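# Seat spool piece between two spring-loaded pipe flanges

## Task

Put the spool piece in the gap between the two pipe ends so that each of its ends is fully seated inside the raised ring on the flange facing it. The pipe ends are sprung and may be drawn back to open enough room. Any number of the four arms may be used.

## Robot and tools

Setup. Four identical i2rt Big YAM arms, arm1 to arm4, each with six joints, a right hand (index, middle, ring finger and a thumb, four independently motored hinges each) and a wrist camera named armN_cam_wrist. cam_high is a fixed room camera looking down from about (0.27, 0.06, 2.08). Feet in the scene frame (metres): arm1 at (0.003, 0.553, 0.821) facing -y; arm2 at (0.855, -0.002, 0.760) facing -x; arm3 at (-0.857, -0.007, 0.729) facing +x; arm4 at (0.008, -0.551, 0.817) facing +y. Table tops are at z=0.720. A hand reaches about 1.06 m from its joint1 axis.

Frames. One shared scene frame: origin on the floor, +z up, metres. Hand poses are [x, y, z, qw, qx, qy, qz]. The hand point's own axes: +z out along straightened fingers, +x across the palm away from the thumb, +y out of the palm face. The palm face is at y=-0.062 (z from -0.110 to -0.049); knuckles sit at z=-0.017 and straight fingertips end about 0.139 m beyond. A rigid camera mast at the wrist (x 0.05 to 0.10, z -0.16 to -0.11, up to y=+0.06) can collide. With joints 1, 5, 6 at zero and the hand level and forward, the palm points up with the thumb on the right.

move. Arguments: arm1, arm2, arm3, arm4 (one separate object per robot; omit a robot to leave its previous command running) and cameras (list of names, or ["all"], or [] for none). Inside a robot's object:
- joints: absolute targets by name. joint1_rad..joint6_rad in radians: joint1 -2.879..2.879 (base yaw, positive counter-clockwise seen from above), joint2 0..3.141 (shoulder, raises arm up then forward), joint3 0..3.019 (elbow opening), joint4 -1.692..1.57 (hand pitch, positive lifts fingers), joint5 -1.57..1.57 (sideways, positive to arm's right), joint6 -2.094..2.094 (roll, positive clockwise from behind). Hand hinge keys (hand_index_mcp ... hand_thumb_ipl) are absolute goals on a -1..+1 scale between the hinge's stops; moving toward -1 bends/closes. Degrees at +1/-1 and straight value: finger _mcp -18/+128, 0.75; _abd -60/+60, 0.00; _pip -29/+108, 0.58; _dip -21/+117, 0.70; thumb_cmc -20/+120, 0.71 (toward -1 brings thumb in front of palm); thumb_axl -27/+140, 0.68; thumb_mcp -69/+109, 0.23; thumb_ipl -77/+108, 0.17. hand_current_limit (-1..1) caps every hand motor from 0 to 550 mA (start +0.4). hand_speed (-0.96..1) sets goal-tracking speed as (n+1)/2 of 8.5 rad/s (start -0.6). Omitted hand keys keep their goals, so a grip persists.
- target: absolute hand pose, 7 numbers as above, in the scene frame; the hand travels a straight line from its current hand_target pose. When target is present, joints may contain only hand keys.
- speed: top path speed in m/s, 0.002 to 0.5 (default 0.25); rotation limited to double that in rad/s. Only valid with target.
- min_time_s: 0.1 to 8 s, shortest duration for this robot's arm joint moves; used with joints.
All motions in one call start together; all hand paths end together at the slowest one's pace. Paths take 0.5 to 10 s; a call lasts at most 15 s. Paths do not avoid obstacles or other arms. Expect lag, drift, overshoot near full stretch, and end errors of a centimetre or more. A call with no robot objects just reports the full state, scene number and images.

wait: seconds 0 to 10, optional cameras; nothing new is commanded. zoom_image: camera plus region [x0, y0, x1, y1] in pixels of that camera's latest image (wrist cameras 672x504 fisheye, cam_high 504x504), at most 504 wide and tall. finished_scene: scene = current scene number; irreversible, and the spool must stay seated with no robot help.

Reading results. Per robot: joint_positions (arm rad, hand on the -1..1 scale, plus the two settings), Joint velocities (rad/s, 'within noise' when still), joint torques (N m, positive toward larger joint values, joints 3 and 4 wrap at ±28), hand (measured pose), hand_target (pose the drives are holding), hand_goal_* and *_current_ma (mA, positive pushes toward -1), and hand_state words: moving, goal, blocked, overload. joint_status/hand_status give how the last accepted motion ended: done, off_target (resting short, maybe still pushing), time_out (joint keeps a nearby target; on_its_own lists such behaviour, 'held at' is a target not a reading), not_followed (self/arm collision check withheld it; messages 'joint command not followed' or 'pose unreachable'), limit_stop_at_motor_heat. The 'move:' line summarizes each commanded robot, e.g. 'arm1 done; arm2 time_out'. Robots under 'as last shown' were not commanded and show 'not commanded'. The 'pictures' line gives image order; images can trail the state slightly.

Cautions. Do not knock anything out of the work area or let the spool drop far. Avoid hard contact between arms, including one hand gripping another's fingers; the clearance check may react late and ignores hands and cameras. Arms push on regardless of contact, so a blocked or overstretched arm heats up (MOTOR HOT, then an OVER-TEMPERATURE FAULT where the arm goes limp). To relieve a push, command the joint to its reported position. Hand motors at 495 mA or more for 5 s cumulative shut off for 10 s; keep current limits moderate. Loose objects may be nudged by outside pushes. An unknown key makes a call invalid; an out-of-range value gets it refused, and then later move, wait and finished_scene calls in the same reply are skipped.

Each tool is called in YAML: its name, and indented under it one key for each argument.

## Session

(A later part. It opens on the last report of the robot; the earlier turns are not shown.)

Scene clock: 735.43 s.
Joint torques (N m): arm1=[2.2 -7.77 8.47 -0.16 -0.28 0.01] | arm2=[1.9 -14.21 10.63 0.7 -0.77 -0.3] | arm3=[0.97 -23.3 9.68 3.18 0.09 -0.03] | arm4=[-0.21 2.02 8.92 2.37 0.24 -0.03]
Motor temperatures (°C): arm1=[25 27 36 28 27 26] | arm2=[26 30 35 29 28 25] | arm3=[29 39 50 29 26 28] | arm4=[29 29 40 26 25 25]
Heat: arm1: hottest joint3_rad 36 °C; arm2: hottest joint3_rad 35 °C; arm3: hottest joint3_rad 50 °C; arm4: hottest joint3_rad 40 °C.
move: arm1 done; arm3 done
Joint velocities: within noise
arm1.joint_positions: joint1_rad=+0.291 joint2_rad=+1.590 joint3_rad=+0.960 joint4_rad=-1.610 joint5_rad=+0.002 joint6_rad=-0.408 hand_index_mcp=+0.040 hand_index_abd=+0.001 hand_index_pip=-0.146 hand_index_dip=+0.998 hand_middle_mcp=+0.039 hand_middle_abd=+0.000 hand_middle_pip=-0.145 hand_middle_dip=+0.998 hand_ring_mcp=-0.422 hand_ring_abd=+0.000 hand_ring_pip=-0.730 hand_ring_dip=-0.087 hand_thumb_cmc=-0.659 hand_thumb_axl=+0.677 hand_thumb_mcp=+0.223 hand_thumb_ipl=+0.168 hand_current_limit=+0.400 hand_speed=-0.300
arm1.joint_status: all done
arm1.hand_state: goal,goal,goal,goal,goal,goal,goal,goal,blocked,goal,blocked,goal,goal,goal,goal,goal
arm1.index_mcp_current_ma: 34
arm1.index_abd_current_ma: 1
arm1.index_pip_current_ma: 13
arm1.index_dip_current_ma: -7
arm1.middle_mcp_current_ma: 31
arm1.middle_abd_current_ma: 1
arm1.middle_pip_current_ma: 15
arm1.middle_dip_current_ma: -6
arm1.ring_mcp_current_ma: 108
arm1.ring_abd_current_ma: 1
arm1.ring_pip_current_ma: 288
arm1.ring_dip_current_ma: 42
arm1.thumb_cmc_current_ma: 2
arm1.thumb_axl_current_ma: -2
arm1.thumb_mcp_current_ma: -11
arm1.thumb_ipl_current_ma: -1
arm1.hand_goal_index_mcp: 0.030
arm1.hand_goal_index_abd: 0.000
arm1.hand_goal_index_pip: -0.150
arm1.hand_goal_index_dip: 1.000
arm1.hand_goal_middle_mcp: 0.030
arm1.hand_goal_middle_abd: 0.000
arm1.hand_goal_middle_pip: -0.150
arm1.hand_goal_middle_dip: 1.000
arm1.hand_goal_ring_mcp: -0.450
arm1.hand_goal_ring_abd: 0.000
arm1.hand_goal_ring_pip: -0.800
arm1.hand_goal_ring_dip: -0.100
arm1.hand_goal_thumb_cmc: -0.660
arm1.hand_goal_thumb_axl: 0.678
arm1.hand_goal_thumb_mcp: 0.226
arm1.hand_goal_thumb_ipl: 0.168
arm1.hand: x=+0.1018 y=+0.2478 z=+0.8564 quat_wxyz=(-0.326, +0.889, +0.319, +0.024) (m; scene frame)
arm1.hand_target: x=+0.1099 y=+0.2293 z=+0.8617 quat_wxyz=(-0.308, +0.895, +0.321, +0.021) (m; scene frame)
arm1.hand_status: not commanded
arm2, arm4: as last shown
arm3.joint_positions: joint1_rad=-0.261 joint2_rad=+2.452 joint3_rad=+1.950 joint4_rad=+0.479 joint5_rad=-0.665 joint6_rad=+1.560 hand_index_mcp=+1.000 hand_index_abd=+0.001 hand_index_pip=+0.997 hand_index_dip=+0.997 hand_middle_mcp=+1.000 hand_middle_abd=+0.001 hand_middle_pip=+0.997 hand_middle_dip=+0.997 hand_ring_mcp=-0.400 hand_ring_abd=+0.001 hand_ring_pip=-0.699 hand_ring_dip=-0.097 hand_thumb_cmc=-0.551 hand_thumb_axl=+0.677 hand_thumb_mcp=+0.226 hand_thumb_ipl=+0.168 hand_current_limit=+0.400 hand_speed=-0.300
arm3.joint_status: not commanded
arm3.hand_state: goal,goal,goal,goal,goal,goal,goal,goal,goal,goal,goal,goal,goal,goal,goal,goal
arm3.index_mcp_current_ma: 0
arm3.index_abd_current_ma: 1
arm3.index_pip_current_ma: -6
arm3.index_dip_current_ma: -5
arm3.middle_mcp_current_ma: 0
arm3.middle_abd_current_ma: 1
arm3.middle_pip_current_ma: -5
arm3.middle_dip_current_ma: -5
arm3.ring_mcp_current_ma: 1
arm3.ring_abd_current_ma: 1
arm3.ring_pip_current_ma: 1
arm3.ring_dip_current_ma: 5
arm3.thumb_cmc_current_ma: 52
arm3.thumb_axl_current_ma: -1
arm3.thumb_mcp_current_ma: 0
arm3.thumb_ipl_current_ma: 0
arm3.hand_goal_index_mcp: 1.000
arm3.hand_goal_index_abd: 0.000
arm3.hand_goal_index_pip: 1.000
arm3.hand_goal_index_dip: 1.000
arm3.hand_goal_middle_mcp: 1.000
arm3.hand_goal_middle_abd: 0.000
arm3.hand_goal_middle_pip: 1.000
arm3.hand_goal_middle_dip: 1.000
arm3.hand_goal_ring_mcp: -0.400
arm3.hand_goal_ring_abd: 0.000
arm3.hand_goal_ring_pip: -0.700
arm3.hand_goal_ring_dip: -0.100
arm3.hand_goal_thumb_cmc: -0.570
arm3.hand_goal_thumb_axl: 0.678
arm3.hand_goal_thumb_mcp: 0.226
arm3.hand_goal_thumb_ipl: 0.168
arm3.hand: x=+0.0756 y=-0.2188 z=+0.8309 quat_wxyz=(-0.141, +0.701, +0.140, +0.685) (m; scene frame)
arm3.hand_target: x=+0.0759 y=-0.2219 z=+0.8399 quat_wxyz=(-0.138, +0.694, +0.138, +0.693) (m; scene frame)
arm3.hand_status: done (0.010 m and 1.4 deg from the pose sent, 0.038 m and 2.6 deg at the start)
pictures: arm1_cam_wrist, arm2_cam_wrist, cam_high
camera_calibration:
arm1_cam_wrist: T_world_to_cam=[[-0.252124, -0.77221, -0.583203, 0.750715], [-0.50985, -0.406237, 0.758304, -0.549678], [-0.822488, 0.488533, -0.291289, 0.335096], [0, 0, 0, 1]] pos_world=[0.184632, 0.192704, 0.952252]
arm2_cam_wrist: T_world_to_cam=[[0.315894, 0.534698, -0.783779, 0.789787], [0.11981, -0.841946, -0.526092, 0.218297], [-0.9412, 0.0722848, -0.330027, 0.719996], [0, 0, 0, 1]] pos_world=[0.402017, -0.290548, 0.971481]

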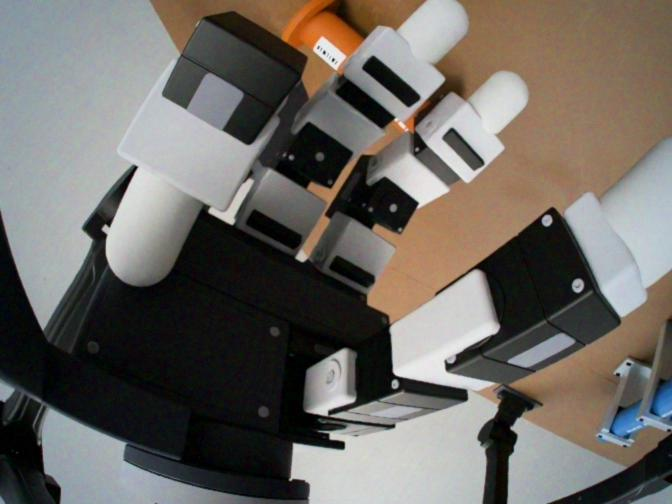

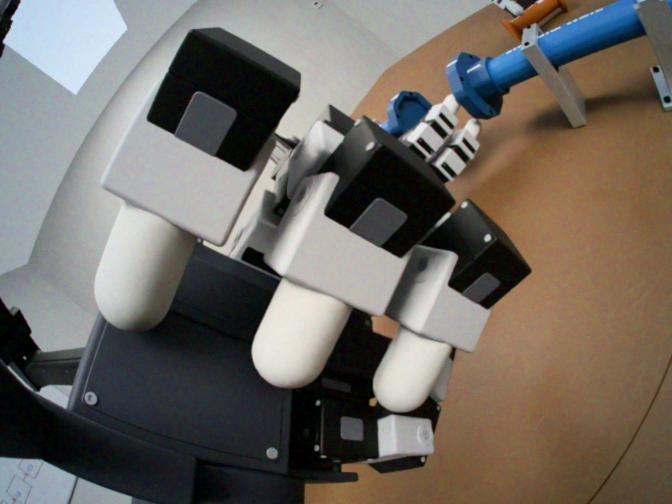

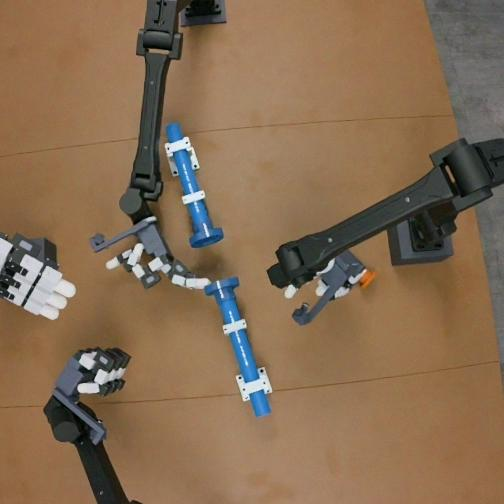

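move:
  arm1: {"target": [0.0273, 0.3852, 0.868, -0.4987, 0.7828, 0.3139, -0.2], "speed": 0.2}
  arm3: {"target": [0.076, -0.2219, 0.852, -0.138, 0.6935, 0.138, 0.6935], "speed": 0.05}
  cameras: ["arm1_cam_wrist", "cam_high"]

move:
  arm3: {"target": [0.105, -0.2154, 0.852, -0.138, 0.6935, 0.138, 0.6935], "speed": 0.04}
  cameras: ["arm2_cam_wrist", "cam_high"]

zoom_image:
  camera: "arm2_cam_wrist"
  region: [360, 20, 620, 220]

zoom_image:
  camera: "cam_high"
  region: [120, 210, 260, 310]

Scene clock: 776.40 s.
Joint torques (N m): arm1=[2.08 -5.25 4.9 -1.59 0.23 0.1] | arm2=[1.49 -14.33 10.67 0.66 -0.78 -0.31] | arm3=[0.79 -24.23 9.76 2.4 0.1 -0.03] | arm4=[-1.73 2.02 8.79 2.61 0.23 -0.09]
Motor temperatures (°C): arm1=[25 27 35 28 27 26] | arm2=[26 30 35 28 28 25] | arm3=[29 40 46 29 26 28] | arm4=[29 29 40 26 25 25]
Heat: arm1: hottest joint3_rad 35 °C; arm2: hottest joint3_rad 35 °C; arm3: hottest joint3_rad 46 °C; arm4: hottest joint3_rad 40 °C.
move: arm1 off_target; arm3 off_target
Joint velocities: within noise
arm1.joint_positions: joint1_rad=+0.477 joint2_rad=+1.307 joint3_rad=+0.601 joint4_rad=-1.686 joint5_rad=+0.280 joint6_rad=-0.201 hand_index_mcp=+0.035 hand_index_abd=+0.001 hand_index_pip=-0.146 hand_index_dip=+0.998 hand_middle_mcp=+0.035 hand_middle_abd=+0.000 hand_middle_pip=-0.145 hand_middle_dip=+0.998 hand_ring_mcp=-0.422 hand_ring_abd=+0.000 hand_ring_pip=-0.730 hand_ring_dip=-0.087 hand_thumb_cmc=-0.659 hand_thumb_axl=+0.677 hand_thumb_mcp=+0.223 hand_thumb_ipl=+0.168 hand_current_limit=+0.400 hand_speed=-0.300
arm1.joint_status: not commanded
arm1.hand_state: goal,goal,goal,goal,goal,goal,goal,goal,blocked,goal,blocked,goal,goal,goal,goal,goal
arm1.index_mcp_current_ma: 16
arm1.index_abd_current_ma: 1
arm1.index_pip_current_ma: 13
arm1.index_dip_current_ma: -7
arm1.middle_mcp_current_ma: 15
arm1.middle_abd_current_ma: 1
arm1.middle_pip_current_ma: 15
arm1.middle_dip_current_ma: -6
arm1.ring_mcp_current_ma: 108
arm1.ring_abd_current_ma: 1
arm1.ring_pip_current_ma: 288
arm1.ring_dip_current_ma: 42
arm1.thumb_cmc_current_ma: 2
arm1.thumb_axl_current_ma: -2
arm1.thumb_mcp_current_ma: -11
arm1.thumb_ipl_current_ma: -1
arm1.hand_goal_index_mcp: 0.030
arm1.hand_goal_index_abd: 0.000
arm1.hand_goal_index_pip: -0.150
arm1.hand_goal_index_dip: 1.000
arm1.hand_goal_middle_mcp: 0.030
arm1.hand_goal_middle_abd: 0.000
arm1.hand_goal_middle_pip: -0.150
arm1.hand_goal_middle_dip: 1.000
arm1.hand_goal_ring_mcp: -0.450
arm1.hand_goal_ring_abd: 0.000
arm1.hand_goal_ring_pip: -0.800
arm1.hand_goal_ring_dip: -0.100
arm1.hand_goal_thumb_cmc: -0.660
arm1.hand_goal_thumb_axl: 0.678
arm1.hand_goal_thumb_mcp: 0.226
arm1.hand_goal_thumb_ipl: 0.168
arm1.hand: x=+0.0278 y=+0.3821 z=+0.8597 quat_wxyz=(-0.374, +0.841, +0.350, -0.176) (m; scene frame)
arm1.hand_target: x=+0.0270 y=+0.3845 z=+0.8648 quat_wxyz=(-0.373, +0.840, +0.351, -0.180) (m; scene frame)
arm1.hand_status: off_target (0.009 m and 16.6 deg from the pose sent, 0.157 m and 34.7 deg at the start; a joint's target at an end of its range on 57 of 75 steps)
arm2, arm4: as last shown
arm3.joint_positions: joint1_rad=-0.261 joint2_rad=+2.448 joint3_rad=+1.950 joint4_rad=+0.479 joint5_rad=-0.665 joint6_rad=+1.560 hand_index_mcp=+1.000 hand_index_abd=+0.001 hand_index_pip=+0.997 hand_index_dip=+0.997 hand_middle_mcp=+1.000 hand_middle_abd=+0.001 hand_middle_pip=+0.997 hand_middle_dip=+0.997 hand_ring_mcp=-0.400 hand_ring_abd=+0.001 hand_ring_pip=-0.699 hand_ring_dip=-0.097 hand_thumb_cmc=-0.551 hand_thumb_axl=+0.677 hand_thumb_mcp=+0.226 hand_thumb_ipl=+0.168 hand_current_limit=+0.400 hand_speed=-0.300
arm3.joint_status: not commanded
arm3.hand_state: goal,goal,goal,goal,goal,goal,goal,goal,goal,goal,goal,goal,goal,goal,goal,goal
arm3.index_mcp_current_ma: 0
arm3.index_abd_current_ma: 1
arm3.index_pip_current_ma: -6
arm3.index_dip_current_ma: -5
arm3.middle_mcp_current_ma: 0
arm3.middle_abd_current_ma: 1
arm3.middle_pip_current_ma: -5
arm3.middle_dip_current_ma: -5
arm3.ring_mcp_current_ma: 1
arm3.ring_abd_current_ma: 1
arm3.ring_pip_current_ma: 1
arm3.ring_dip_current_ma: 5
arm3.thumb_cmc_current_ma: 52
arm3.thumb_axl_current_ma: -1
arm3.thumb_mcp_current_ma: 0
arm3.thumb_ipl_current_ma: 0
arm3.hand_goal_index_mcp: 1.000
arm3.hand_goal_index_abd: 0.000
arm3.hand_goal_index_pip: 1.000
arm3.hand_goal_index_dip: 1.000
arm3.hand_goal_middle_mcp: 1.000
arm3.hand_goal_middle_abd: 0.000
arm3.hand_goal_middle_pip: 1.000
arm3.hand_goal_middle_dip: 1.000
arm3.hand_goal_ring_mcp: -0.400
arm3.hand_goal_ring_abd: 0.000
arm3.hand_goal_ring_pip: -0.700
arm3.hand_goal_ring_dip: -0.100
arm3.hand_goal_thumb_cmc: -0.570
arm3.hand_goal_thumb_axl: 0.678
arm3.hand_goal_thumb_mcp: 0.226
arm3.hand_goal_thumb_ipl: 0.168
arm3.hand: x=+0.0757 y=-0.2189 z=+0.8348 quat_wxyz=(-0.141, +0.700, +0.140, +0.686) (m; scene frame)
arm3.hand_target: x=+0.0760 y=-0.2218 z=+0.8519 quat_wxyz=(-0.138, +0.693, +0.138, +0.693) (m; scene frame)
arm3.hand_status: off_target (0.017 m and 1.2 deg from the pose sent, 0.021 m and 1.4 deg at the start)
pictures: arm1_cam_wrist, cam_high
camera_calibration:
arm1_cam_wrist: T_world_to_cam=[[-0.268272, -0.837061, -0.476822, 0.771457], [-0.109267, -0.465332, 0.878366, -0.627043], [-0.957126, 0.287742, 0.0333726, 0.0109482], [0, 0, 0, 1]] pos_world=[0.148924, 0.350822, 0.918256]

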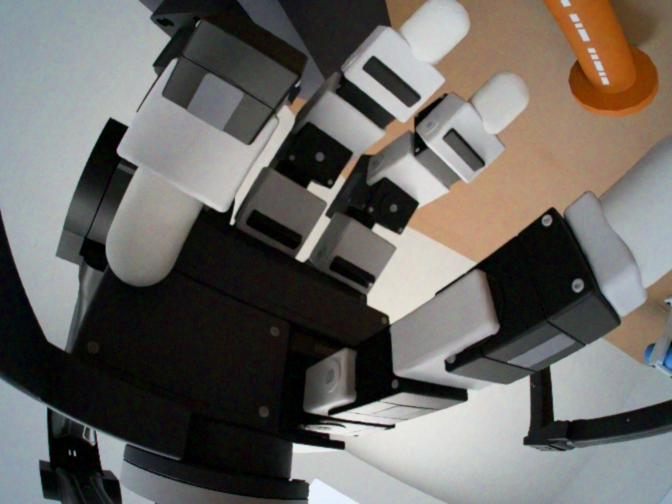

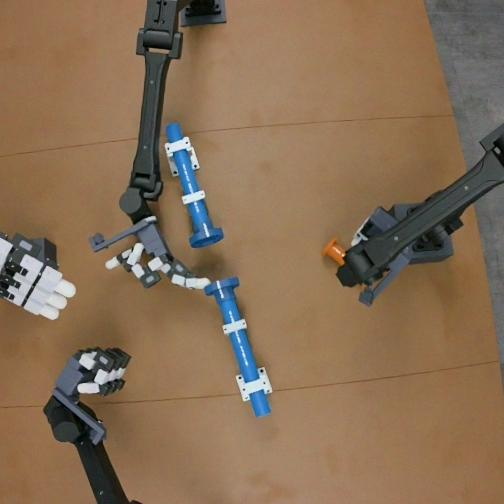

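Scene clock: 777.77 s.
Joint torques (N m): arm1=[2.08 -5.19 4.9 -1.61 0.23 0.1] | arm2=[1.96 -14.33 10.62 0.64 -0.76 -0.33] | arm3=[2.14 -21.48 15.73 1.78 0.78 -0.03] | arm4=[-1.61 1.67 8.59 2.58 0.19 -0.07]
Motor temperatures (°C): arm1=[25 27 35 28 27 26] | arm2=[26 30 35 28 28 25] | arm3=[29 40 46 29 26 28] | arm4=[29 29 40 26 25 25]
Heat: arm1: hottest joint3_rad 35 °C; arm2: hottest joint3_rad 35 °C; arm3: hottest joint3_rad 46 °C; arm4: hottest joint3_rad 40 °C.
move: arm3 off_target
Joint velocities: within noise
arm1, arm2, arm4: as last shown
arm1.hand: x=+0.0278 y=+0.3821 z=+0.8598 quat_wxyz=(-0.373, +0.841, +0.350, -0.176) (m; scene frame)
arm1.hand_target: x=+0.0270 y=+0.3844 z=+0.8648 quat_wxyz=(-0.373, +0.840, +0.351, -0.180) (m; scene frame)
arm3.joint_positions: joint1_rad=-0.260 joint2_rad=+2.468 joint3_rad=+1.999 joint4_rad=+0.436 joint5_rad=-0.663 joint6_rad=+1.561 hand_index_mcp=+1.000 hand_index_abd=+0.001 hand_index_pip=+0.997 hand_index_dip=+0.997 hand_middle_mcp=+1.001 hand_middle_abd=+0.008 hand_middle_pip=+1.001 hand_middle_dip=+1.000 hand_ring_mcp=-0.400 hand_ring_abd=+0.001 hand_ring_pip=-0.699 hand_ring_dip=-0.097 hand_thumb_cmc=-0.551 hand_thumb_axl=+0.677 hand_thumb_mcp=+0.226 hand_thumb_ipl=+0.168 hand_current_limit=+0.400 hand_speed=-0.300
arm3.joint_status: not commanded
arm3.hand_state: goal,goal,goal,goal,goal,goal,goal,goal,goal,goal,goal,goal,goal,goal,goal,goal
arm3.index_mcp_current_ma: 0
arm3.index_abd_current_ma: 1
arm3.index_pip_current_ma: -6
arm3.index_dip_current_ma: -4
arm3.middle_mcp_current_ma: 1
arm3.middle_abd_current_ma: 14
arm3.middle_pip_current_ma: 1
arm3.middle_dip_current_ma: 0
arm3.ring_mcp_current_ma: 1
arm3.ring_abd_current_ma: 1
arm3.ring_pip_current_ma: 1
arm3.ring_dip_current_ma: 5
arm3.thumb_cmc_current_ma: 52
arm3.thumb_axl_current_ma: -1
arm3.thumb_mcp_current_ma: 0
arm3.thumb_ipl_current_ma: 0
arm3.hand_goal_index_mcp: 1.000
arm3.hand_goal_index_abd: 0.000
arm3.hand_goal_index_pip: 1.000
arm3.hand_goal_index_dip: 1.000
arm3.hand_goal_middle_mcp: 1.000
arm3.hand_goal_middle_abd: 0.000
arm3.hand_goal_middle_pip: 1.000
arm3.hand_goal_middle_dip: 1.000
arm3.hand_goal_ring_mcp: -0.400
arm3.hand_goal_ring_abd: 0.000
arm3.hand_goal_ring_pip: -0.700
arm3.hand_goal_ring_dip: -0.100
arm3.hand_goal_thumb_cmc: -0.570
arm3.hand_goal_thumb_axl: 0.678
arm3.hand_goal_thumb_mcp: 0.226
arm3.hand_goal_thumb_ipl: 0.168
arm3.hand: x=+0.0840 y=-0.2203 z=+0.8340 quat_wxyz=(-0.143, +0.704, +0.138, +0.682) (m; scene frame)
arm3.hand_target: x=+0.1004 y=-0.2144 z=+0.8527 quat_wxyz=(-0.138, +0.693, +0.138, +0.694) (m; scene frame)
arm3.hand_status: off_target (0.028 m and 1.9 deg from the pose sent, 0.034 m and 1.2 deg at the start)
pictures: arm2_cam_wrist, cam_high
camera_calibration:
arm2_cam_wrist: T_world_to_cam=[[0.315894, 0.534698, -0.783779, 0.789787], [0.11981, -0.841946, -0.526092, 0.218297], [-0.9412, 0.0722848, -0.330027, 0.719996], [0, 0, 0, 1]] pos_world=[0.402017, -0.290548, 0.971481]

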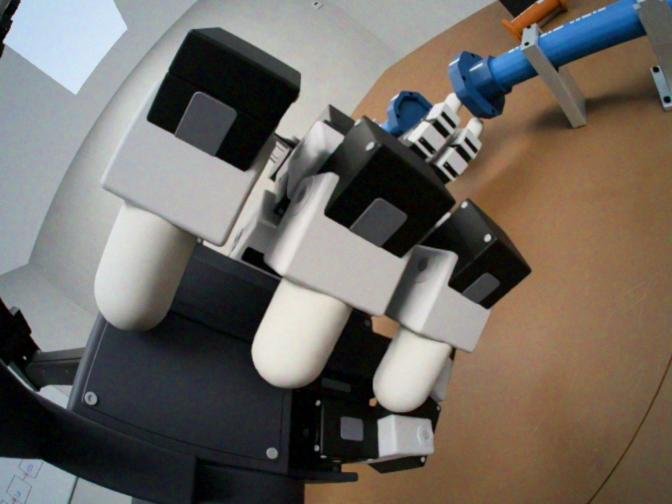

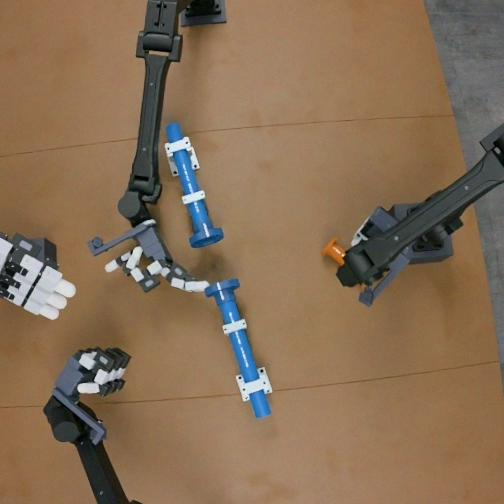

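Scaled by 1.938 from the camera's 672x504 image, which has a finer 960x720 frame.

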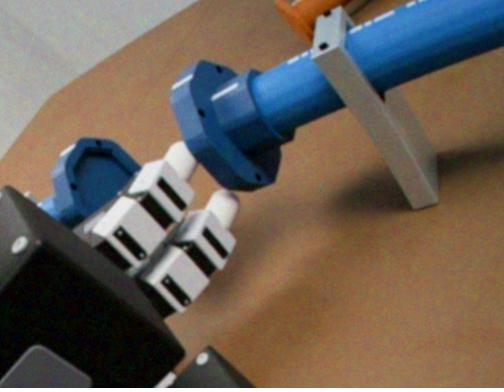

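Scaled by 3.600 from the camera's 504x504 image, which has a finer 720x720 frame.

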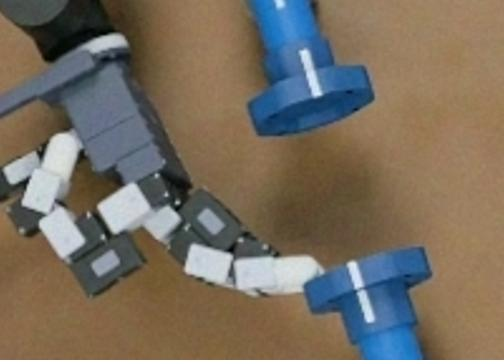

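move:
  arm1: {"target": [0.0257, 0.3869, 0.81, -0.4641, 0.8038, 0.3224, -0.1861], "speed": 0.1, "joints": {"hand_index_mcp": -0.03, "hand_middle_mcp": -0.03, "hand_thumb_mcp": 0.3}}
  arm3: {"target": [0.078, -0.2215, 0.870, -0.138, 0.6935, 0.138, 0.6935], "speed": 0.05}
  cameras: ["arm1_cam_wrist", "cam_high"]

move:
  arm3: {"target": [0.135, -0.209, 0.870, -0.138, 0.6935, 0.138, 0.6935], "speed": 0.06}
  cameras: ["arm2_cam_wrist", "cam_high"]

zoom_image:
  camera: "arm2_cam_wrist"
  region: [360, 20, 620, 220]

zoom_image:
  camera: "cam_high"
  region: [120, 210, 260, 310]

Scene clock: 813.67 s.
Joint torques (N m): arm1=[1.85 -3.84 4.36 -0.24 -0.11 0.25] | arm2=[1.85 -14.45 10.66 0.59 -0.76 -0.31] | arm3=[0.97 -23.94 9.18 2.82 0.07 -0.03] | arm4=[-1.44 1.38 8.57 2.52 0.23 -0.07]
Motor temperatures (°C): arm1=[25 28 33 28 27 26] | arm2=[26 30 35 28 28 25] | arm3=[29 38 51 29 27 28] | arm4=[29 29 40 26 25 25]
Heat: arm1: hottest joint3_rad 33 °C; arm2: hottest joint3_rad 35 °C; arm3: hottest joint3_rad 51 °C; arm4: hottest joint3_rad 40 °C.
move: arm1 off_target; arm3 done
Joint velocities: within noise
arm1.joint_positions: joint1_rad=+0.477 joint2_rad=+1.596 joint3_rad=+0.614 joint4_rad=-1.641 joint5_rad=+0.260 joint6_rad=-0.168 hand_index_mcp=-0.027 hand_index_abd=+0.001 hand_index_pip=-0.146 hand_index_dip=+0.998 hand_middle_mcp=-0.028 hand_middle_abd=+0.000 hand_middle_pip=-0.145 hand_middle_dip=+0.998 hand_ring_mcp=-0.420 hand_ring_abd=+0.000 hand_ring_pip=-0.731 hand_ring_dip=-0.087 hand_thumb_cmc=-0.659 hand_thumb_axl=+0.677 hand_thumb_mcp=+0.292 hand_thumb_ipl=+0.168 hand_current_limit=+0.400 hand_speed=-0.300
arm1.joint_status: all done
arm1.hand_state: goal,goal,goal,goal,goal,goal,goal,goal,blocked,goal,blocked,goal,goal,goal,goal,goal
arm1.index_mcp_current_ma: 8
arm1.index_abd_current_ma: 1
arm1.index_pip_current_ma: 13
arm1.index_dip_current_ma: -7
arm1.middle_mcp_current_ma: 7
arm1.middle_abd_current_ma: 1
arm1.middle_pip_current_ma: 15
arm1.middle_dip_current_ma: -6
arm1.ring_mcp_current_ma: 117
arm1.ring_abd_current_ma: 1
arm1.ring_pip_current_ma: 282
arm1.ring_dip_current_ma: 42
arm1.thumb_cmc_current_ma: 2
arm1.thumb_axl_current_ma: -2
arm1.thumb_mcp_current_ma: -32
arm1.thumb_ipl_current_ma: -1
arm1.hand_goal_index_mcp: -0.030
arm1.hand_goal_index_abd: 0.000
arm1.hand_goal_index_pip: -0.150
arm1.hand_goal_index_dip: 1.000
arm1.hand_goal_middle_mcp: -0.030
arm1.hand_goal_middle_abd: 0.000
arm1.hand_goal_middle_pip: -0.150
arm1.hand_goal_middle_dip: 1.000
arm1.hand_goal_ring_mcp: -0.450
arm1.hand_goal_ring_abd: 0.000
arm1.hand_goal_ring_pip: -0.800
arm1.hand_goal_ring_dip: -0.100
arm1.hand_goal_thumb_cmc: -0.660
arm1.hand_goal_thumb_axl: 0.678
arm1.hand_goal_thumb_mcp: 0.300
arm1.hand_goal_thumb_ipl: 0.168
arm1.hand: x=+0.0208 y=+0.3977 z=+0.8160 quat_wxyz=(-0.475, +0.796, +0.330, -0.182) (m; scene frame)
arm1.hand_target: x=+0.0257 y=+0.3872 z=+0.8105 quat_wxyz=(-0.464, +0.804, +0.323, -0.186) (m; scene frame)
arm1.hand_status: off_target (0.013 m and 1.8 deg from the pose sent, 0.050 m and 11.7 deg at the start)
arm2, arm4: as last shown
arm3.joint_positions: joint1_rad=-0.261 joint2_rad=+2.422 joint3_rad=+1.974 joint4_rad=+0.436 joint5_rad=-0.663 joint6_rad=+1.561 hand_index_mcp=+1.000 hand_index_abd=+0.001 hand_index_pip=+0.997 hand_index_dip=+0.997 hand_middle_mcp=+1.000 hand_middle_abd=+0.011 hand_middle_pip=+1.000 hand_middle_dip=+1.000 hand_ring_mcp=-0.400 hand_ring_abd=+0.001 hand_ring_pip=-0.699 hand_ring_dip=-0.097 hand_thumb_cmc=-0.551 hand_thumb_axl=+0.677 hand_thumb_mcp=+0.226 hand_thumb_ipl=+0.168 hand_current_limit=+0.400 hand_speed=-0.300
arm3.joint_status: not commanded
arm3.hand_state: goal,goal,goal,goal,goal,goal,goal,goal,goal,goal,goal,goal,goal,goal,goal,goal
arm3.index_mcp_current_ma: 0
arm3.index_abd_current_ma: 1
arm3.index_pip_current_ma: -6
arm3.index_dip_current_ma: -4
arm3.middle_mcp_current_ma: 0
arm3.middle_abd_current_ma: 22
arm3.middle_pip_current_ma: 0
arm3.middle_dip_current_ma: 0
arm3.ring_mcp_current_ma: 1
arm3.ring_abd_current_ma: 1
arm3.ring_pip_current_ma: 1
arm3.ring_dip_current_ma: 5
arm3.thumb_cmc_current_ma: 52
arm3.thumb_axl_current_ma: -1
arm3.thumb_mcp_current_ma: 0
arm3.thumb_ipl_current_ma: 0
arm3.hand_goal_index_mcp: 1.000
arm3.hand_goal_index_abd: 0.000
arm3.hand_goal_index_pip: 1.000
arm3.hand_goal_index_dip: 1.000
arm3.hand_goal_middle_mcp: 1.000
arm3.hand_goal_middle_abd: 0.000
arm3.hand_goal_middle_pip: 1.000
arm3.hand_goal_middle_dip: 1.000
arm3.hand_goal_ring_mcp: -0.400
arm3.hand_goal_ring_abd: 0.000
arm3.hand_goal_ring_pip: -0.700
arm3.hand_goal_ring_dip: -0.100
arm3.hand_goal_thumb_cmc: -0.570
arm3.hand_goal_thumb_axl: 0.678
arm3.hand_goal_thumb_mcp: 0.226
arm3.hand_goal_thumb_ipl: 0.168
arm3.hand: x=+0.0796 y=-0.2198 z=+0.8619 quat_wxyz=(-0.139, +0.698, +0.141, +0.688) (m; scene frame)
arm3.hand_target: x=+0.0781 y=-0.2216 z=+0.8701 quat_wxyz=(-0.138, +0.694, +0.138, +0.693) (m; scene frame)
arm3.hand_status: done (0.008 m and 0.9 deg from the pose sent, 0.037 m and 2.0 deg at the start)
pictures: arm1_cam_wrist, cam_high
camera_calibration:
arm1_cam_wrist: T_world_to_cam=[[-0.354973, -0.723236, -0.592388, 0.812623], [-0.033919, -0.623273, 0.781268, -0.44169], [-0.934261, 0.297422, 0.196713, -0.136467], [0, 0, 0, 1]] pos_world=[0.145981, 0.353013, 0.853312]

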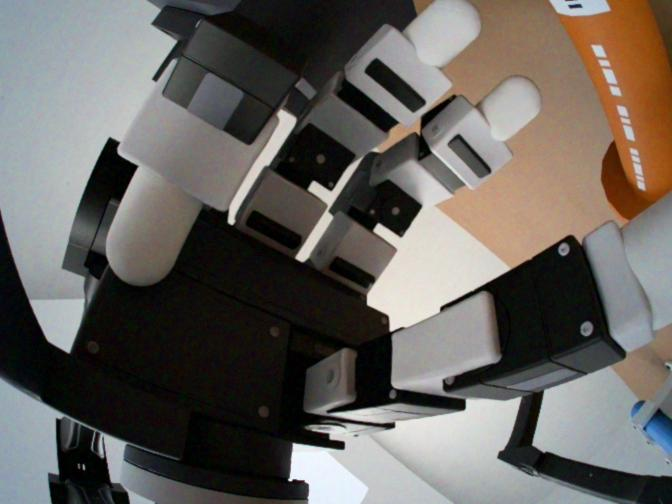

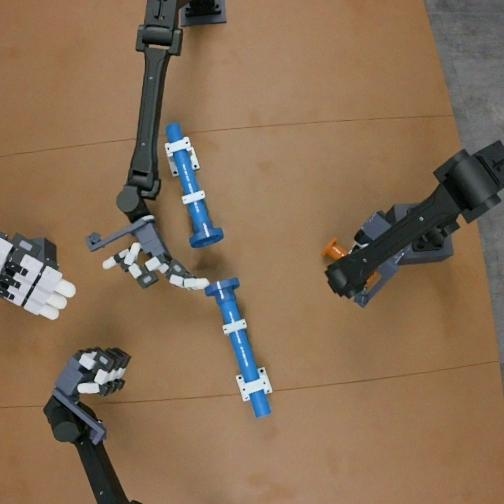

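Scene clock: 815.43 s.
Joint torques (N m): arm1=[1.9 -3.78 4.36 -0.21 -0.11 0.24] | arm2=[1.96 -14.21 10.67 0.59 -0.77 -0.31] | arm3=[3.55 -20.6 17.52 2.07 3.21 -0.34] | arm4=[-0.56 1.49 8.9 2.44 0.22 -0.11]
Motor temperatures (°C): arm1=[25 28 33 28 27 26] | arm2=[26 30 35 28 28 25] | arm3=[29 38 51 29 27 28] | arm4=[29 29 40 26 25 25]
Heat: arm1: hottest joint3_rad 33 °C; arm2: hottest joint3_rad 35 °C; arm3: hottest joint3_rad 51 °C; arm4: hottest joint3_rad 40 °C.
move: arm3 off_target
Joint velocities: within noise
arm1, arm2, arm4: as last shown
arm3.joint_positions: joint1_rad=-0.263 joint2_rad=+2.499 joint3_rad=+2.126 joint4_rad=+0.331 joint5_rad=-0.702 joint6_rad=+1.598 hand_index_mcp=+1.003 hand_index_abd=-0.030 hand_index_pip=+1.002 hand_index_dip=+1.001 hand_middle_mcp=+1.000 hand_middle_abd=+0.011 hand_middle_pip=+1.000 hand_middle_dip=+1.000 hand_ring_mcp=-0.400 hand_ring_abd=+0.001 hand_ring_pip=-0.699 hand_ring_dip=-0.097 hand_thumb_cmc=-0.551 hand_thumb_axl=+0.677 hand_thumb_mcp=+0.226 hand_thumb_ipl=+0.168 hand_current_limit=+0.400 hand_speed=-0.300
arm3.joint_status: not commanded
arm3.hand_state: goal,blocked,goal,goal,goal,goal,goal,goal,goal,goal,goal,goal,goal,goal,goal,goal
arm3.index_mcp_current_ma: 6
arm3.index_abd_current_ma: -74
arm3.index_pip_current_ma: 4
arm3.index_dip_current_ma: 2
arm3.middle_mcp_current_ma: 0
arm3.middle_abd_current_ma: 22
arm3.middle_pip_current_ma: 0
arm3.middle_dip_current_ma: 0
arm3.ring_mcp_current_ma: 1
arm3.ring_abd_current_ma: 1
arm3.ring_pip_current_ma: 1
arm3.ring_dip_current_ma: 5
arm3.thumb_cmc_current_ma: 52
arm3.thumb_axl_current_ma: -1
arm3.thumb_mcp_current_ma: 0
arm3.thumb_ipl_current_ma: 0
arm3.hand_goal_index_mcp: 1.000
arm3.hand_goal_index_abd: 0.000
arm3.hand_goal_index_pip: 1.000
arm3.hand_goal_index_dip: 1.000
arm3.hand_goal_middle_mcp: 1.000
arm3.hand_goal_middle_abd: 0.000
arm3.hand_goal_middle_pip: 1.000
arm3.hand_goal_middle_dip: 1.000
arm3.hand_goal_ring_mcp: -0.400
arm3.hand_goal_ring_abd: 0.000
arm3.hand_goal_ring_pip: -0.700
arm3.hand_goal_ring_dip: -0.100
arm3.hand_goal_thumb_cmc: -0.570
arm3.hand_goal_thumb_axl: 0.678
arm3.hand_goal_thumb_mcp: 0.226
arm3.hand_goal_thumb_ipl: 0.168
arm3.hand: x=+0.1028 y=-0.2198 z=+0.8515 quat_wxyz=(-0.170, +0.707, +0.135, +0.673) (m; scene frame)
arm3.hand_target: x=+0.1248 y=-0.2063 z=+0.8707 quat_wxyz=(-0.140, +0.693, +0.137, +0.694) (m; scene frame)
arm3.hand_status: off_target (0.039 m and 4.6 deg from the pose sent, 0.057 m and 0.9 deg at the start)
pictures: arm2_cam_wrist, cam_high
camera_calibration:
arm2_cam_wrist: T_world_to_cam=[[0.315894, 0.534698, -0.783779, 0.789787], [0.11981, -0.841946, -0.526092, 0.218297], [-0.9412, 0.0722848, -0.330027, 0.719996], [0, 0, 0, 1]] pos_world=[0.402017, -0.290548, 0.971481]

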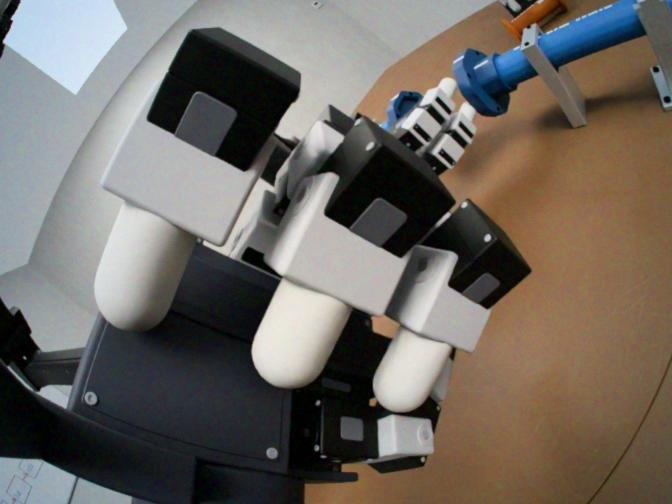

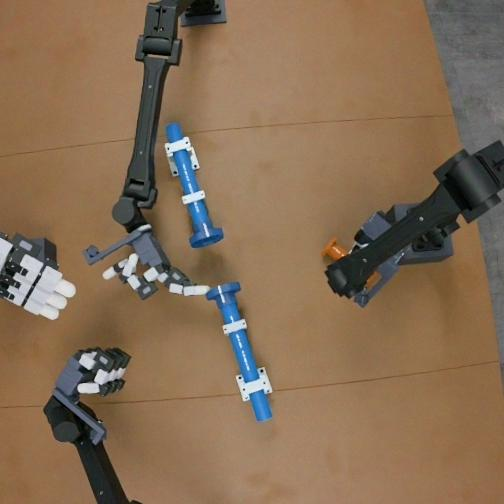

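Scaled by 1.938 from the camera's 672x504 image, which has a finer 960x720 frame.

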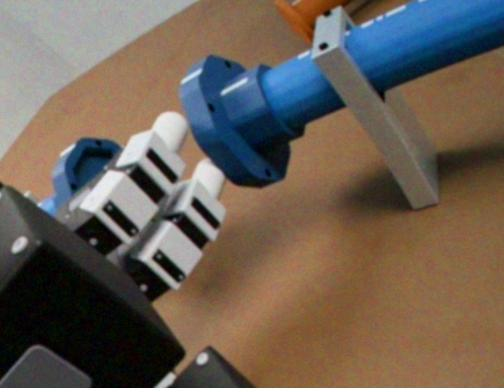

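Scaled by 3.600 from the camera's 504x504 image, which has a finer 720x720 frame.

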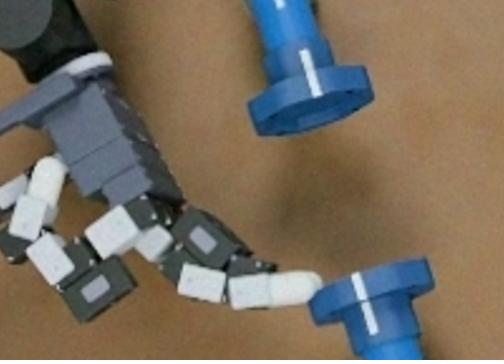

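move:
  arm1: {"target": [0.0307, 0.3764, 0.768, -0.4641, 0.8038, 0.3224, -0.1861], "speed": 0.08}
  arm3: {"target": [0.085, -0.2195, 0.862, -0.138, 0.6935, 0.138, 0.6935], "speed": 0.1}
  cameras: ["arm1_cam_wrist", "cam_high"]

move:
  arm3: {"target": [0.170, -0.201, 0.858, -0.1545, 0.69, 0.1545, 0.69], "speed": 0.08}
  cameras: ["arm2_cam_wrist", "cam_high"]

zoom_image:
  camera: "arm2_cam_wrist"
  region: [360, 20, 620, 220]

zoom_image:
  camera: "cam_high"
  region: [120, 210, 260, 310]

Scene clock: 868.93 s.
Joint torques (N m): arm1=[1.61 -2.78 2.39 4.03 -1.05 1.19] | arm2=[1.85 -14.56 10.66 0.65 -0.77 -0.31] | arm3=[1.44 -23.88 9.26 3.03 0.45 -0.35] | arm4=[-0.79 2.14 8.77 2.45 0.23 -0.07]
Motor temperatures (°C): arm1=[25 27 32 28 27 26] | arm2=[26 31 35 28 28 25] | arm3=[29 39 52 29 41 28] | arm4=[29 29 40 26 25 25]
Heat: arm1: hottest joint3_rad 32 °C; arm2: hottest joint3_rad 35 °C; arm3: hottest joint3_rad 52 °C; arm4: hottest joint3_rad 40 °C.
move: arm1 off_target; arm3 off_target
Joint velocities: within noise
arm1.joint_positions: joint1_rad=+0.477 joint2_rad=+1.697 joint3_rad=+0.654 joint4_rad=-1.642 joint5_rad=+0.278 joint6_rad=-0.268 hand_index_mcp=-0.028 hand_index_abd=+0.001 hand_index_pip=-0.146 hand_index_dip=+0.998 hand_middle_mcp=-0.028 hand_middle_abd=+0.000 hand_middle_pip=-0.145 hand_middle_dip=+0.998 hand_ring_mcp=-0.397 hand_ring_abd=+0.000 hand_ring_pip=-0.754 hand_ring_dip=-0.087 hand_thumb_cmc=-0.659 hand_thumb_axl=+0.677 hand_thumb_mcp=+0.293 hand_thumb_ipl=+0.168 hand_current_limit=+0.400 hand_speed=-0.300
arm1.joint_status: not commanded
arm1.hand_state: goal,goal,goal,goal,goal,goal,goal,goal,blocked,goal,blocked,goal,goal,goal,goal,goal
arm1.index_mcp_current_ma: 6
arm1.index_abd_current_ma: 1
arm1.index_pip_current_ma: 13
arm1.index_dip_current_ma: -7
arm1.middle_mcp_current_ma: 5
arm1.middle_abd_current_ma: 1
arm1.middle_pip_current_ma: 15
arm1.middle_dip_current_ma: -6
arm1.ring_mcp_current_ma: 228
arm1.ring_abd_current_ma: 1
arm1.ring_pip_current_ma: 179
arm1.ring_dip_current_ma: 42
arm1.thumb_cmc_current_ma: 2
arm1.thumb_axl_current_ma: -2
arm1.thumb_mcp_current_ma: -30
arm1.thumb_ipl_current_ma: -1
arm1.hand_goal_index_mcp: -0.030
arm1.hand_goal_index_abd: 0.000
arm1.hand_goal_index_pip: -0.150
arm1.hand_goal_index_dip: 1.000
arm1.hand_goal_middle_mcp: -0.030
arm1.hand_goal_middle_abd: 0.000
arm1.hand_goal_middle_pip: -0.150
arm1.hand_goal_middle_dip: 1.000
arm1.hand_goal_ring_mcp: -0.450
arm1.hand_goal_ring_abd: 0.000
arm1.hand_goal_ring_pip: -0.800
arm1.hand_goal_ring_dip: -0.100
arm1.hand_goal_thumb_cmc: -0.660
arm1.hand_goal_thumb_axl: 0.678
arm1.hand_goal_thumb_mcp: 0.300
arm1.hand_goal_thumb_ipl: 0.168
arm1.on_its_own: hand_ring_pip moved -0.023 toward your old target -0.800
arm1.hand: x=+0.0280 y=+0.3958 z=+0.8035 quat_wxyz=(-0.508, +0.760, +0.371, -0.166) (m; scene frame)
arm1.hand_target: x=+0.0315 y=+0.3779 z=+0.7757 quat_wxyz=(-0.466, +0.803, +0.324, -0.182) (m; scene frame)
arm1.hand_status: off_target (0.041 m and 9.3 deg from the pose sent, 0.053 m and 1.8 deg at the start)
arm2: as last shown
arm3.joint_positions: joint1_rad=-0.264 joint2_rad=+2.448 joint3_rad=+2.007 joint4_rad=+0.428 joint5_rad=-0.667 joint6_rad=+1.592 hand_index_mcp=+1.001 hand_index_abd=-0.026 hand_index_pip=+1.000 hand_index_dip=+1.000 hand_middle_mcp=+1.000 hand_middle_abd=+0.011 hand_middle_pip=+1.000 hand_middle_dip=+1.000 hand_ring_mcp=-0.400 hand_ring_abd=+0.001 hand_ring_pip=-0.699 hand_ring_dip=-0.097 hand_thumb_cmc=-0.551 hand_thumb_axl=+0.677 hand_thumb_mcp=+0.226 hand_thumb_ipl=+0.168 hand_current_limit=+0.400 hand_speed=-0.300
arm3.joint_status: not commanded
arm3.hand_state: goal,blocked,goal,goal,goal,goal,goal,goal,goal,goal,goal,goal,goal,goal,goal,goal
arm3.index_mcp_current_ma: 1
arm3.index_abd_current_ma: -63
arm3.index_pip_current_ma: 1
arm3.index_dip_current_ma: 0
arm3.middle_mcp_current_ma: 0
arm3.middle_abd_current_ma: 22
arm3.middle_pip_current_ma: 0
arm3.middle_dip_current_ma: 0
arm3.ring_mcp_current_ma: 1
arm3.ring_abd_current_ma: 1
arm3.ring_pip_current_ma: 1
arm3.ring_dip_current_ma: 5
arm3.thumb_cmc_current_ma: 52
arm3.thumb_axl_current_ma: -1
arm3.thumb_mcp_current_ma: 0
arm3.thumb_ipl_current_ma: 0
arm3.hand_goal_index_mcp: 1.000
arm3.hand_goal_index_abd: 0.000
arm3.hand_goal_index_pip: 1.000
arm3.hand_goal_index_dip: 1.000
arm3.hand_goal_middle_mcp: 1.000
arm3.hand_goal_middle_abd: 0.000
arm3.hand_goal_middle_pip: 1.000
arm3.hand_goal_middle_dip: 1.000
arm3.hand_goal_ring_mcp: -0.400
arm3.hand_goal_ring_abd: 0.000
arm3.hand_goal_ring_pip: -0.700
arm3.hand_goal_ring_dip: -0.100
arm3.hand_goal_thumb_cmc: -0.570
arm3.hand_goal_thumb_axl: 0.678
arm3.hand_goal_thumb_mcp: 0.226
arm3.hand_goal_thumb_ipl: 0.168
arm3.hand: x=+0.0844 y=-0.2229 z=+0.8529 quat_wxyz=(-0.150, +0.700, +0.130, +0.686) (m; scene frame)
arm3.hand_target: x=+0.0850 y=-0.2196 z=+0.8621 quat_wxyz=(-0.138, +0.694, +0.138, +0.693) (m; scene frame)
arm3.hand_status: off_target (0.010 m and 2.1 deg from the pose sent, 0.021 m and 4.6 deg at the start)
arm4.joint_positions: joint1_rad=-0.465 joint2_rad=+0.615 joint3_rad=+1.366 joint4_rad=-1.199 joint5_rad=+0.099 joint6_rad=+1.070 hand_index_mcp=+0.756 hand_index_abd=+0.000 hand_index_pip=+0.577 hand_index_dip=+0.696 hand_middle_mcp=+0.756 hand_middle_abd=+0.000 hand_middle_pip=+0.577 hand_middle_dip=+0.696 hand_ring_mcp=+0.756 hand_ring_abd=+0.000 hand_ring_pip=+0.577 hand_ring_dip=+0.696 hand_thumb_cmc=+0.716 hand_thumb_axl=+0.677 hand_thumb_mcp=+0.226 hand_thumb_ipl=+0.168 hand_current_limit=+0.400 hand_speed=-0.600
arm4.joint_status: not commanded
arm4.hand_state: goal,goal,goal,goal,goal,goal,goal,goal,goal,goal,goal,goal,goal,goal,goal,goal
arm4.index_mcp_current_ma: 0
arm4.index_abd_current_ma: 0
arm4.index_pip_current_ma: 0
arm4.index_dip_current_ma: 0
arm4.middle_mcp_current_ma: 0
arm4.middle_abd_current_ma: 0
arm4.middle_pip_current_ma: 0
arm4.middle_dip_current_ma: 0
arm4.ring_mcp_current_ma: 0
arm4.ring_abd_current_ma: 0
arm4.ring_pip_current_ma: 0
arm4.ring_dip_current_ma: 0
arm4.thumb_cmc_current_ma: 0
arm4.thumb_axl_current_ma: 0
arm4.thumb_mcp_current_ma: 0
arm4.thumb_ipl_current_ma: 0
arm4.hand_goal_index_mcp: 0.754
arm4.hand_goal_index_abd: 0.000
arm4.hand_goal_index_pip: 0.576
arm4.hand_goal_index_dip: 0.696
arm4.hand_goal_middle_mcp: 0.754
arm4.hand_goal_middle_abd: 0.000
arm4.hand_goal_middle_pip: 0.576
arm4.hand_goal_middle_dip: 0.696
arm4.hand_goal_ring_mcp: 0.754
arm4.hand_goal_ring_abd: 0.000
arm4.hand_goal_ring_pip: 0.576
arm4.hand_goal_ring_dip: 0.696
arm4.hand_goal_thumb_cmc: 0.714
arm4.hand_goal_thumb_axl: 0.678
arm4.hand_goal_thumb_mcp: 0.226
arm4.hand_goal_thumb_ipl: 0.168
arm4.hand: x=+0.2036 y=-0.3639 z=+1.4001 quat_wxyz=(-0.114, +0.600, +0.595, +0.523) (m; scene frame)
arm4.hand_target: x=+0.2018 y=-0.3671 z=+1.4143 quat_wxyz=(-0.119, +0.594, +0.588, +0.536) (m; scene frame)
arm4.hand_status: not commanded
pictures: arm1_cam_wrist, cam_high
camera_calibration:
arm1_cam_wrist: T_world_to_cam=[[-0.293249, -0.671399, -0.680608, 0.855088], [-0.0148567, -0.70862, 0.705434, -0.338715], [-0.955921, 0.216979, 0.197827, -0.0950874], [0, 0, 0, 1]] pos_world=[0.154826, 0.354717, 0.839732]

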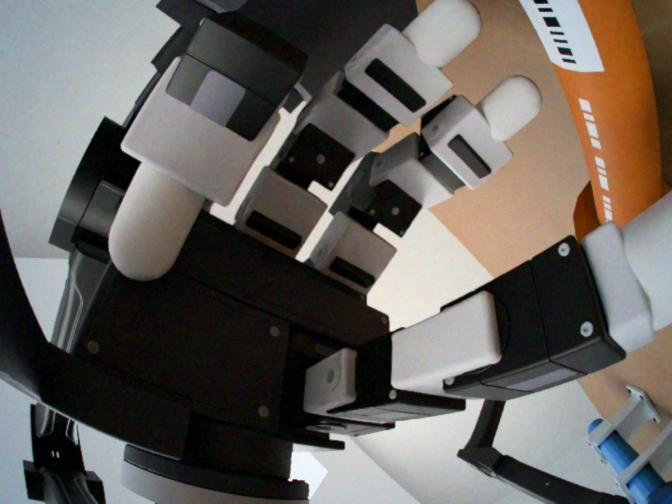

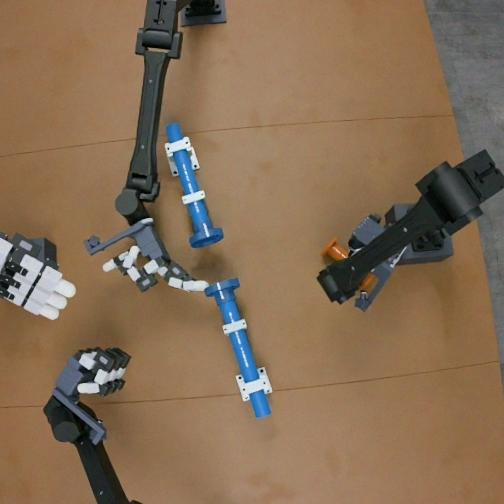

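Scene clock: 871.13 s.
Joint torques (N m): arm1=[1.61 -2.61 2.39 4.03 -1.05 1.19] | arm2=[1.44 -14.45 10.59 0.58 -0.76 -0.3] | arm3=[5.25 -20.13 18.15 2.04 5.68 -0.62] | arm4=[-1.44 1.38 8.8 2.41 0.21 -0.06]
Motor temperatures (°C): arm1=[25 27 32 28 27 27] | arm2=[26 31 35 28 28 25] | arm3=[29 39 53 29 42 28] | arm4=[29 29 40 26 25 25]
Heat: arm1: hottest joint3_rad 32 °C; arm2: hottest joint3_rad 35 °C; arm3: hottest joint3_rad 53 °C; arm4: hottest joint3_rad 40 °C.
move: arm3 off_target
Joint velocities: within noise
arm1.joint_positions: joint1_rad=+0.477 joint2_rad=+1.697 joint3_rad=+0.654 joint4_rad=-1.642 joint5_rad=+0.278 joint6_rad=-0.268 hand_index_mcp=-0.028 hand_index_abd=+0.001 hand_index_pip=-0.146 hand_index_dip=+0.998 hand_middle_mcp=-0.028 hand_middle_abd=+0.000 hand_middle_pip=-0.145 hand_middle_dip=+0.998 hand_ring_mcp=-0.397 hand_ring_abd=+0.000 hand_ring_pip=-0.754 hand_ring_dip=-0.087 hand_thumb_cmc=-0.659 hand_thumb_axl=+0.677 hand_thumb_mcp=+0.293 hand_thumb_ipl=+0.168 hand_current_limit=+0.400 hand_speed=-0.300
arm1.joint_status: not commanded
arm1.hand_state: goal,goal,goal,goal,goal,goal,goal,goal,blocked,goal,blocked,goal,goal,goal,goal,goal
arm1.index_mcp_current_ma: 6
arm1.index_abd_current_ma: 1
arm1.index_pip_current_ma: 13
arm1.index_dip_current_ma: -7
arm1.middle_mcp_current_ma: 5
arm1.middle_abd_current_ma: 1
arm1.middle_pip_current_ma: 15
arm1.middle_dip_current_ma: -6
arm1.ring_mcp_current_ma: 228
arm1.ring_abd_current_ma: 1
arm1.ring_pip_current_ma: 179
arm1.ring_dip_current_ma: 42
arm1.thumb_cmc_current_ma: 2
arm1.thumb_axl_current_ma: -2
arm1.thumb_mcp_current_ma: -30
arm1.thumb_ipl_current_ma: -1
arm1.hand_goal_index_mcp: -0.030
arm1.hand_goal_index_abd: 0.000
arm1.hand_goal_index_pip: -0.150
arm1.hand_goal_index_dip: 1.000
arm1.hand_goal_middle_mcp: -0.030
arm1.hand_goal_middle_abd: 0.000
arm1.hand_goal_middle_pip: -0.150
arm1.hand_goal_middle_dip: 1.000
arm1.hand_goal_ring_mcp: -0.450
arm1.hand_goal_ring_abd: 0.000
arm1.hand_goal_ring_pip: -0.800
arm1.hand_goal_ring_dip: -0.100
arm1.hand_goal_thumb_cmc: -0.660
arm1.hand_goal_thumb_axl: 0.678
arm1.hand_goal_thumb_mcp: 0.300
arm1.hand_goal_thumb_ipl: 0.168
arm1.hand: x=+0.0281 y=+0.3956 z=+0.8035 quat_wxyz=(-0.508, +0.760, +0.371, -0.166) (m; scene frame)
arm1.hand_target: x=+0.0316 y=+0.3777 z=+0.7757 quat_wxyz=(-0.466, +0.803, +0.324, -0.182) (m; scene frame)
arm1.hand_status: not commanded
arm2, arm4: as last shown
arm3.joint_positions: joint1_rad=-0.274 joint2_rad=+2.606 joint3_rad=+2.323 joint4_rad=+0.247 joint5_rad=-0.804 joint6_rad=+1.625 hand_index_mcp=+1.005 hand_index_abd=-0.050 hand_index_pip=+1.004 hand_index_dip=+1.002 hand_middle_mcp=+1.000 hand_middle_abd=+0.011 hand_middle_pip=+1.000 hand_middle_dip=+1.000 hand_ring_mcp=-0.400 hand_ring_abd=+0.001 hand_ring_pip=-0.699 hand_ring_dip=-0.097 hand_thumb_cmc=-0.551 hand_thumb_axl=+0.677 hand_thumb_mcp=+0.226 hand_thumb_ipl=+0.168 hand_current_limit=+0.400 hand_speed=-0.300
arm3.joint_status: not commanded
arm3.hand_state: goal,blocked,goal,goal,goal,goal,goal,goal,goal,goal,goal,goal,goal,goal,goal,goal
arm3.index_mcp_current_ma: 11
arm3.index_abd_current_ma: -138
arm3.index_pip_current_ma: 7
arm3.index_dip_current_ma: 3
arm3.middle_mcp_current_ma: 0
arm3.middle_abd_current_ma: 22
arm3.middle_pip_current_ma: 0
arm3.middle_dip_current_ma: 0
arm3.ring_mcp_current_ma: 1
arm3.ring_abd_current_ma: 1
arm3.ring_pip_current_ma: 1
arm3.ring_dip_current_ma: 5
arm3.thumb_cmc_current_ma: 52
arm3.thumb_axl_current_ma: -1
arm3.thumb_mcp_current_ma: 0
arm3.thumb_ipl_current_ma: 0
arm3.hand_goal_index_mcp: 1.000
arm3.hand_goal_index_abd: 0.000
arm3.hand_goal_index_pip: 1.000
arm3.hand_goal_index_dip: 1.000
arm3.hand_goal_middle_mcp: 1.000
arm3.hand_goal_middle_abd: 0.000
arm3.hand_goal_middle_pip: 1.000
arm3.hand_goal_middle_dip: 1.000
arm3.hand_goal_ring_mcp: -0.400
arm3.hand_goal_ring_abd: 0.000
arm3.hand_goal_ring_pip: -0.700
arm3.hand_goal_ring_dip: -0.100
arm3.hand_goal_thumb_cmc: -0.570
arm3.hand_goal_thumb_axl: 0.678
arm3.hand_goal_thumb_mcp: 0.226
arm3.hand_goal_thumb_ipl: 0.168
arm3.hand: x=+0.1260 y=-0.2181 z=+0.8452 quat_wxyz=(-0.209, +0.700, +0.157, +0.665) (m; scene frame)
arm3.hand_target: x=+0.1504 y=-0.1966 z=+0.8598 quat_wxyz=(-0.158, +0.688, +0.154, +0.691) (m; scene frame)
arm3.hand_status: off_target (0.049 m and 7.0 deg from the pose sent, 0.088 m and 3.2 deg at the start)
pictures: arm2_cam_wrist, cam_high
camera_calibration:
arm2_cam_wrist: T_world_to_cam=[[0.315894, 0.534698, -0.783779, 0.789787], [0.11981, -0.841946, -0.526092, 0.218297], [-0.9412, 0.0722848, -0.330027, 0.719996], [0, 0, 0, 1]] pos_world=[0.402017, -0.290548, 0.971481]

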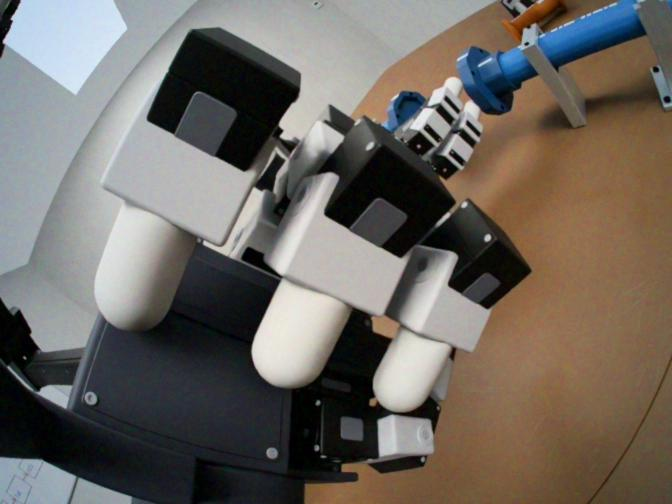

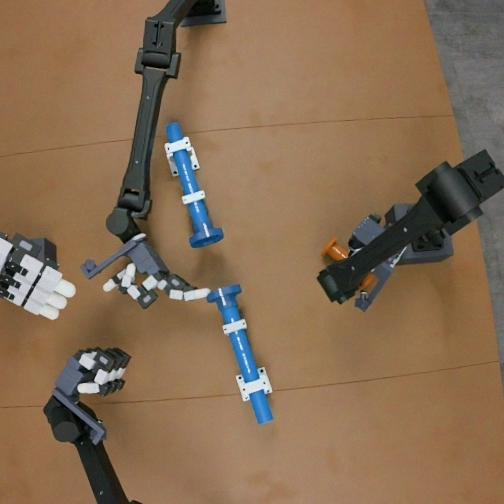

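Scaled by 1.938 from the camera's 672x504 image, which has a finer 960x720 frame.

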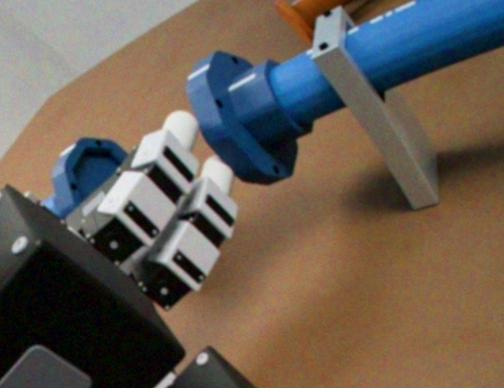

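Scaled by 3.600 from the camera's 504x504 image, which has a finer 720x720 frame.

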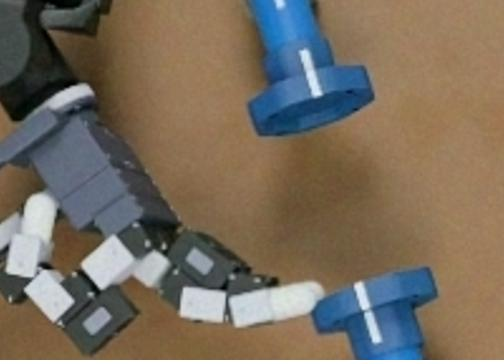

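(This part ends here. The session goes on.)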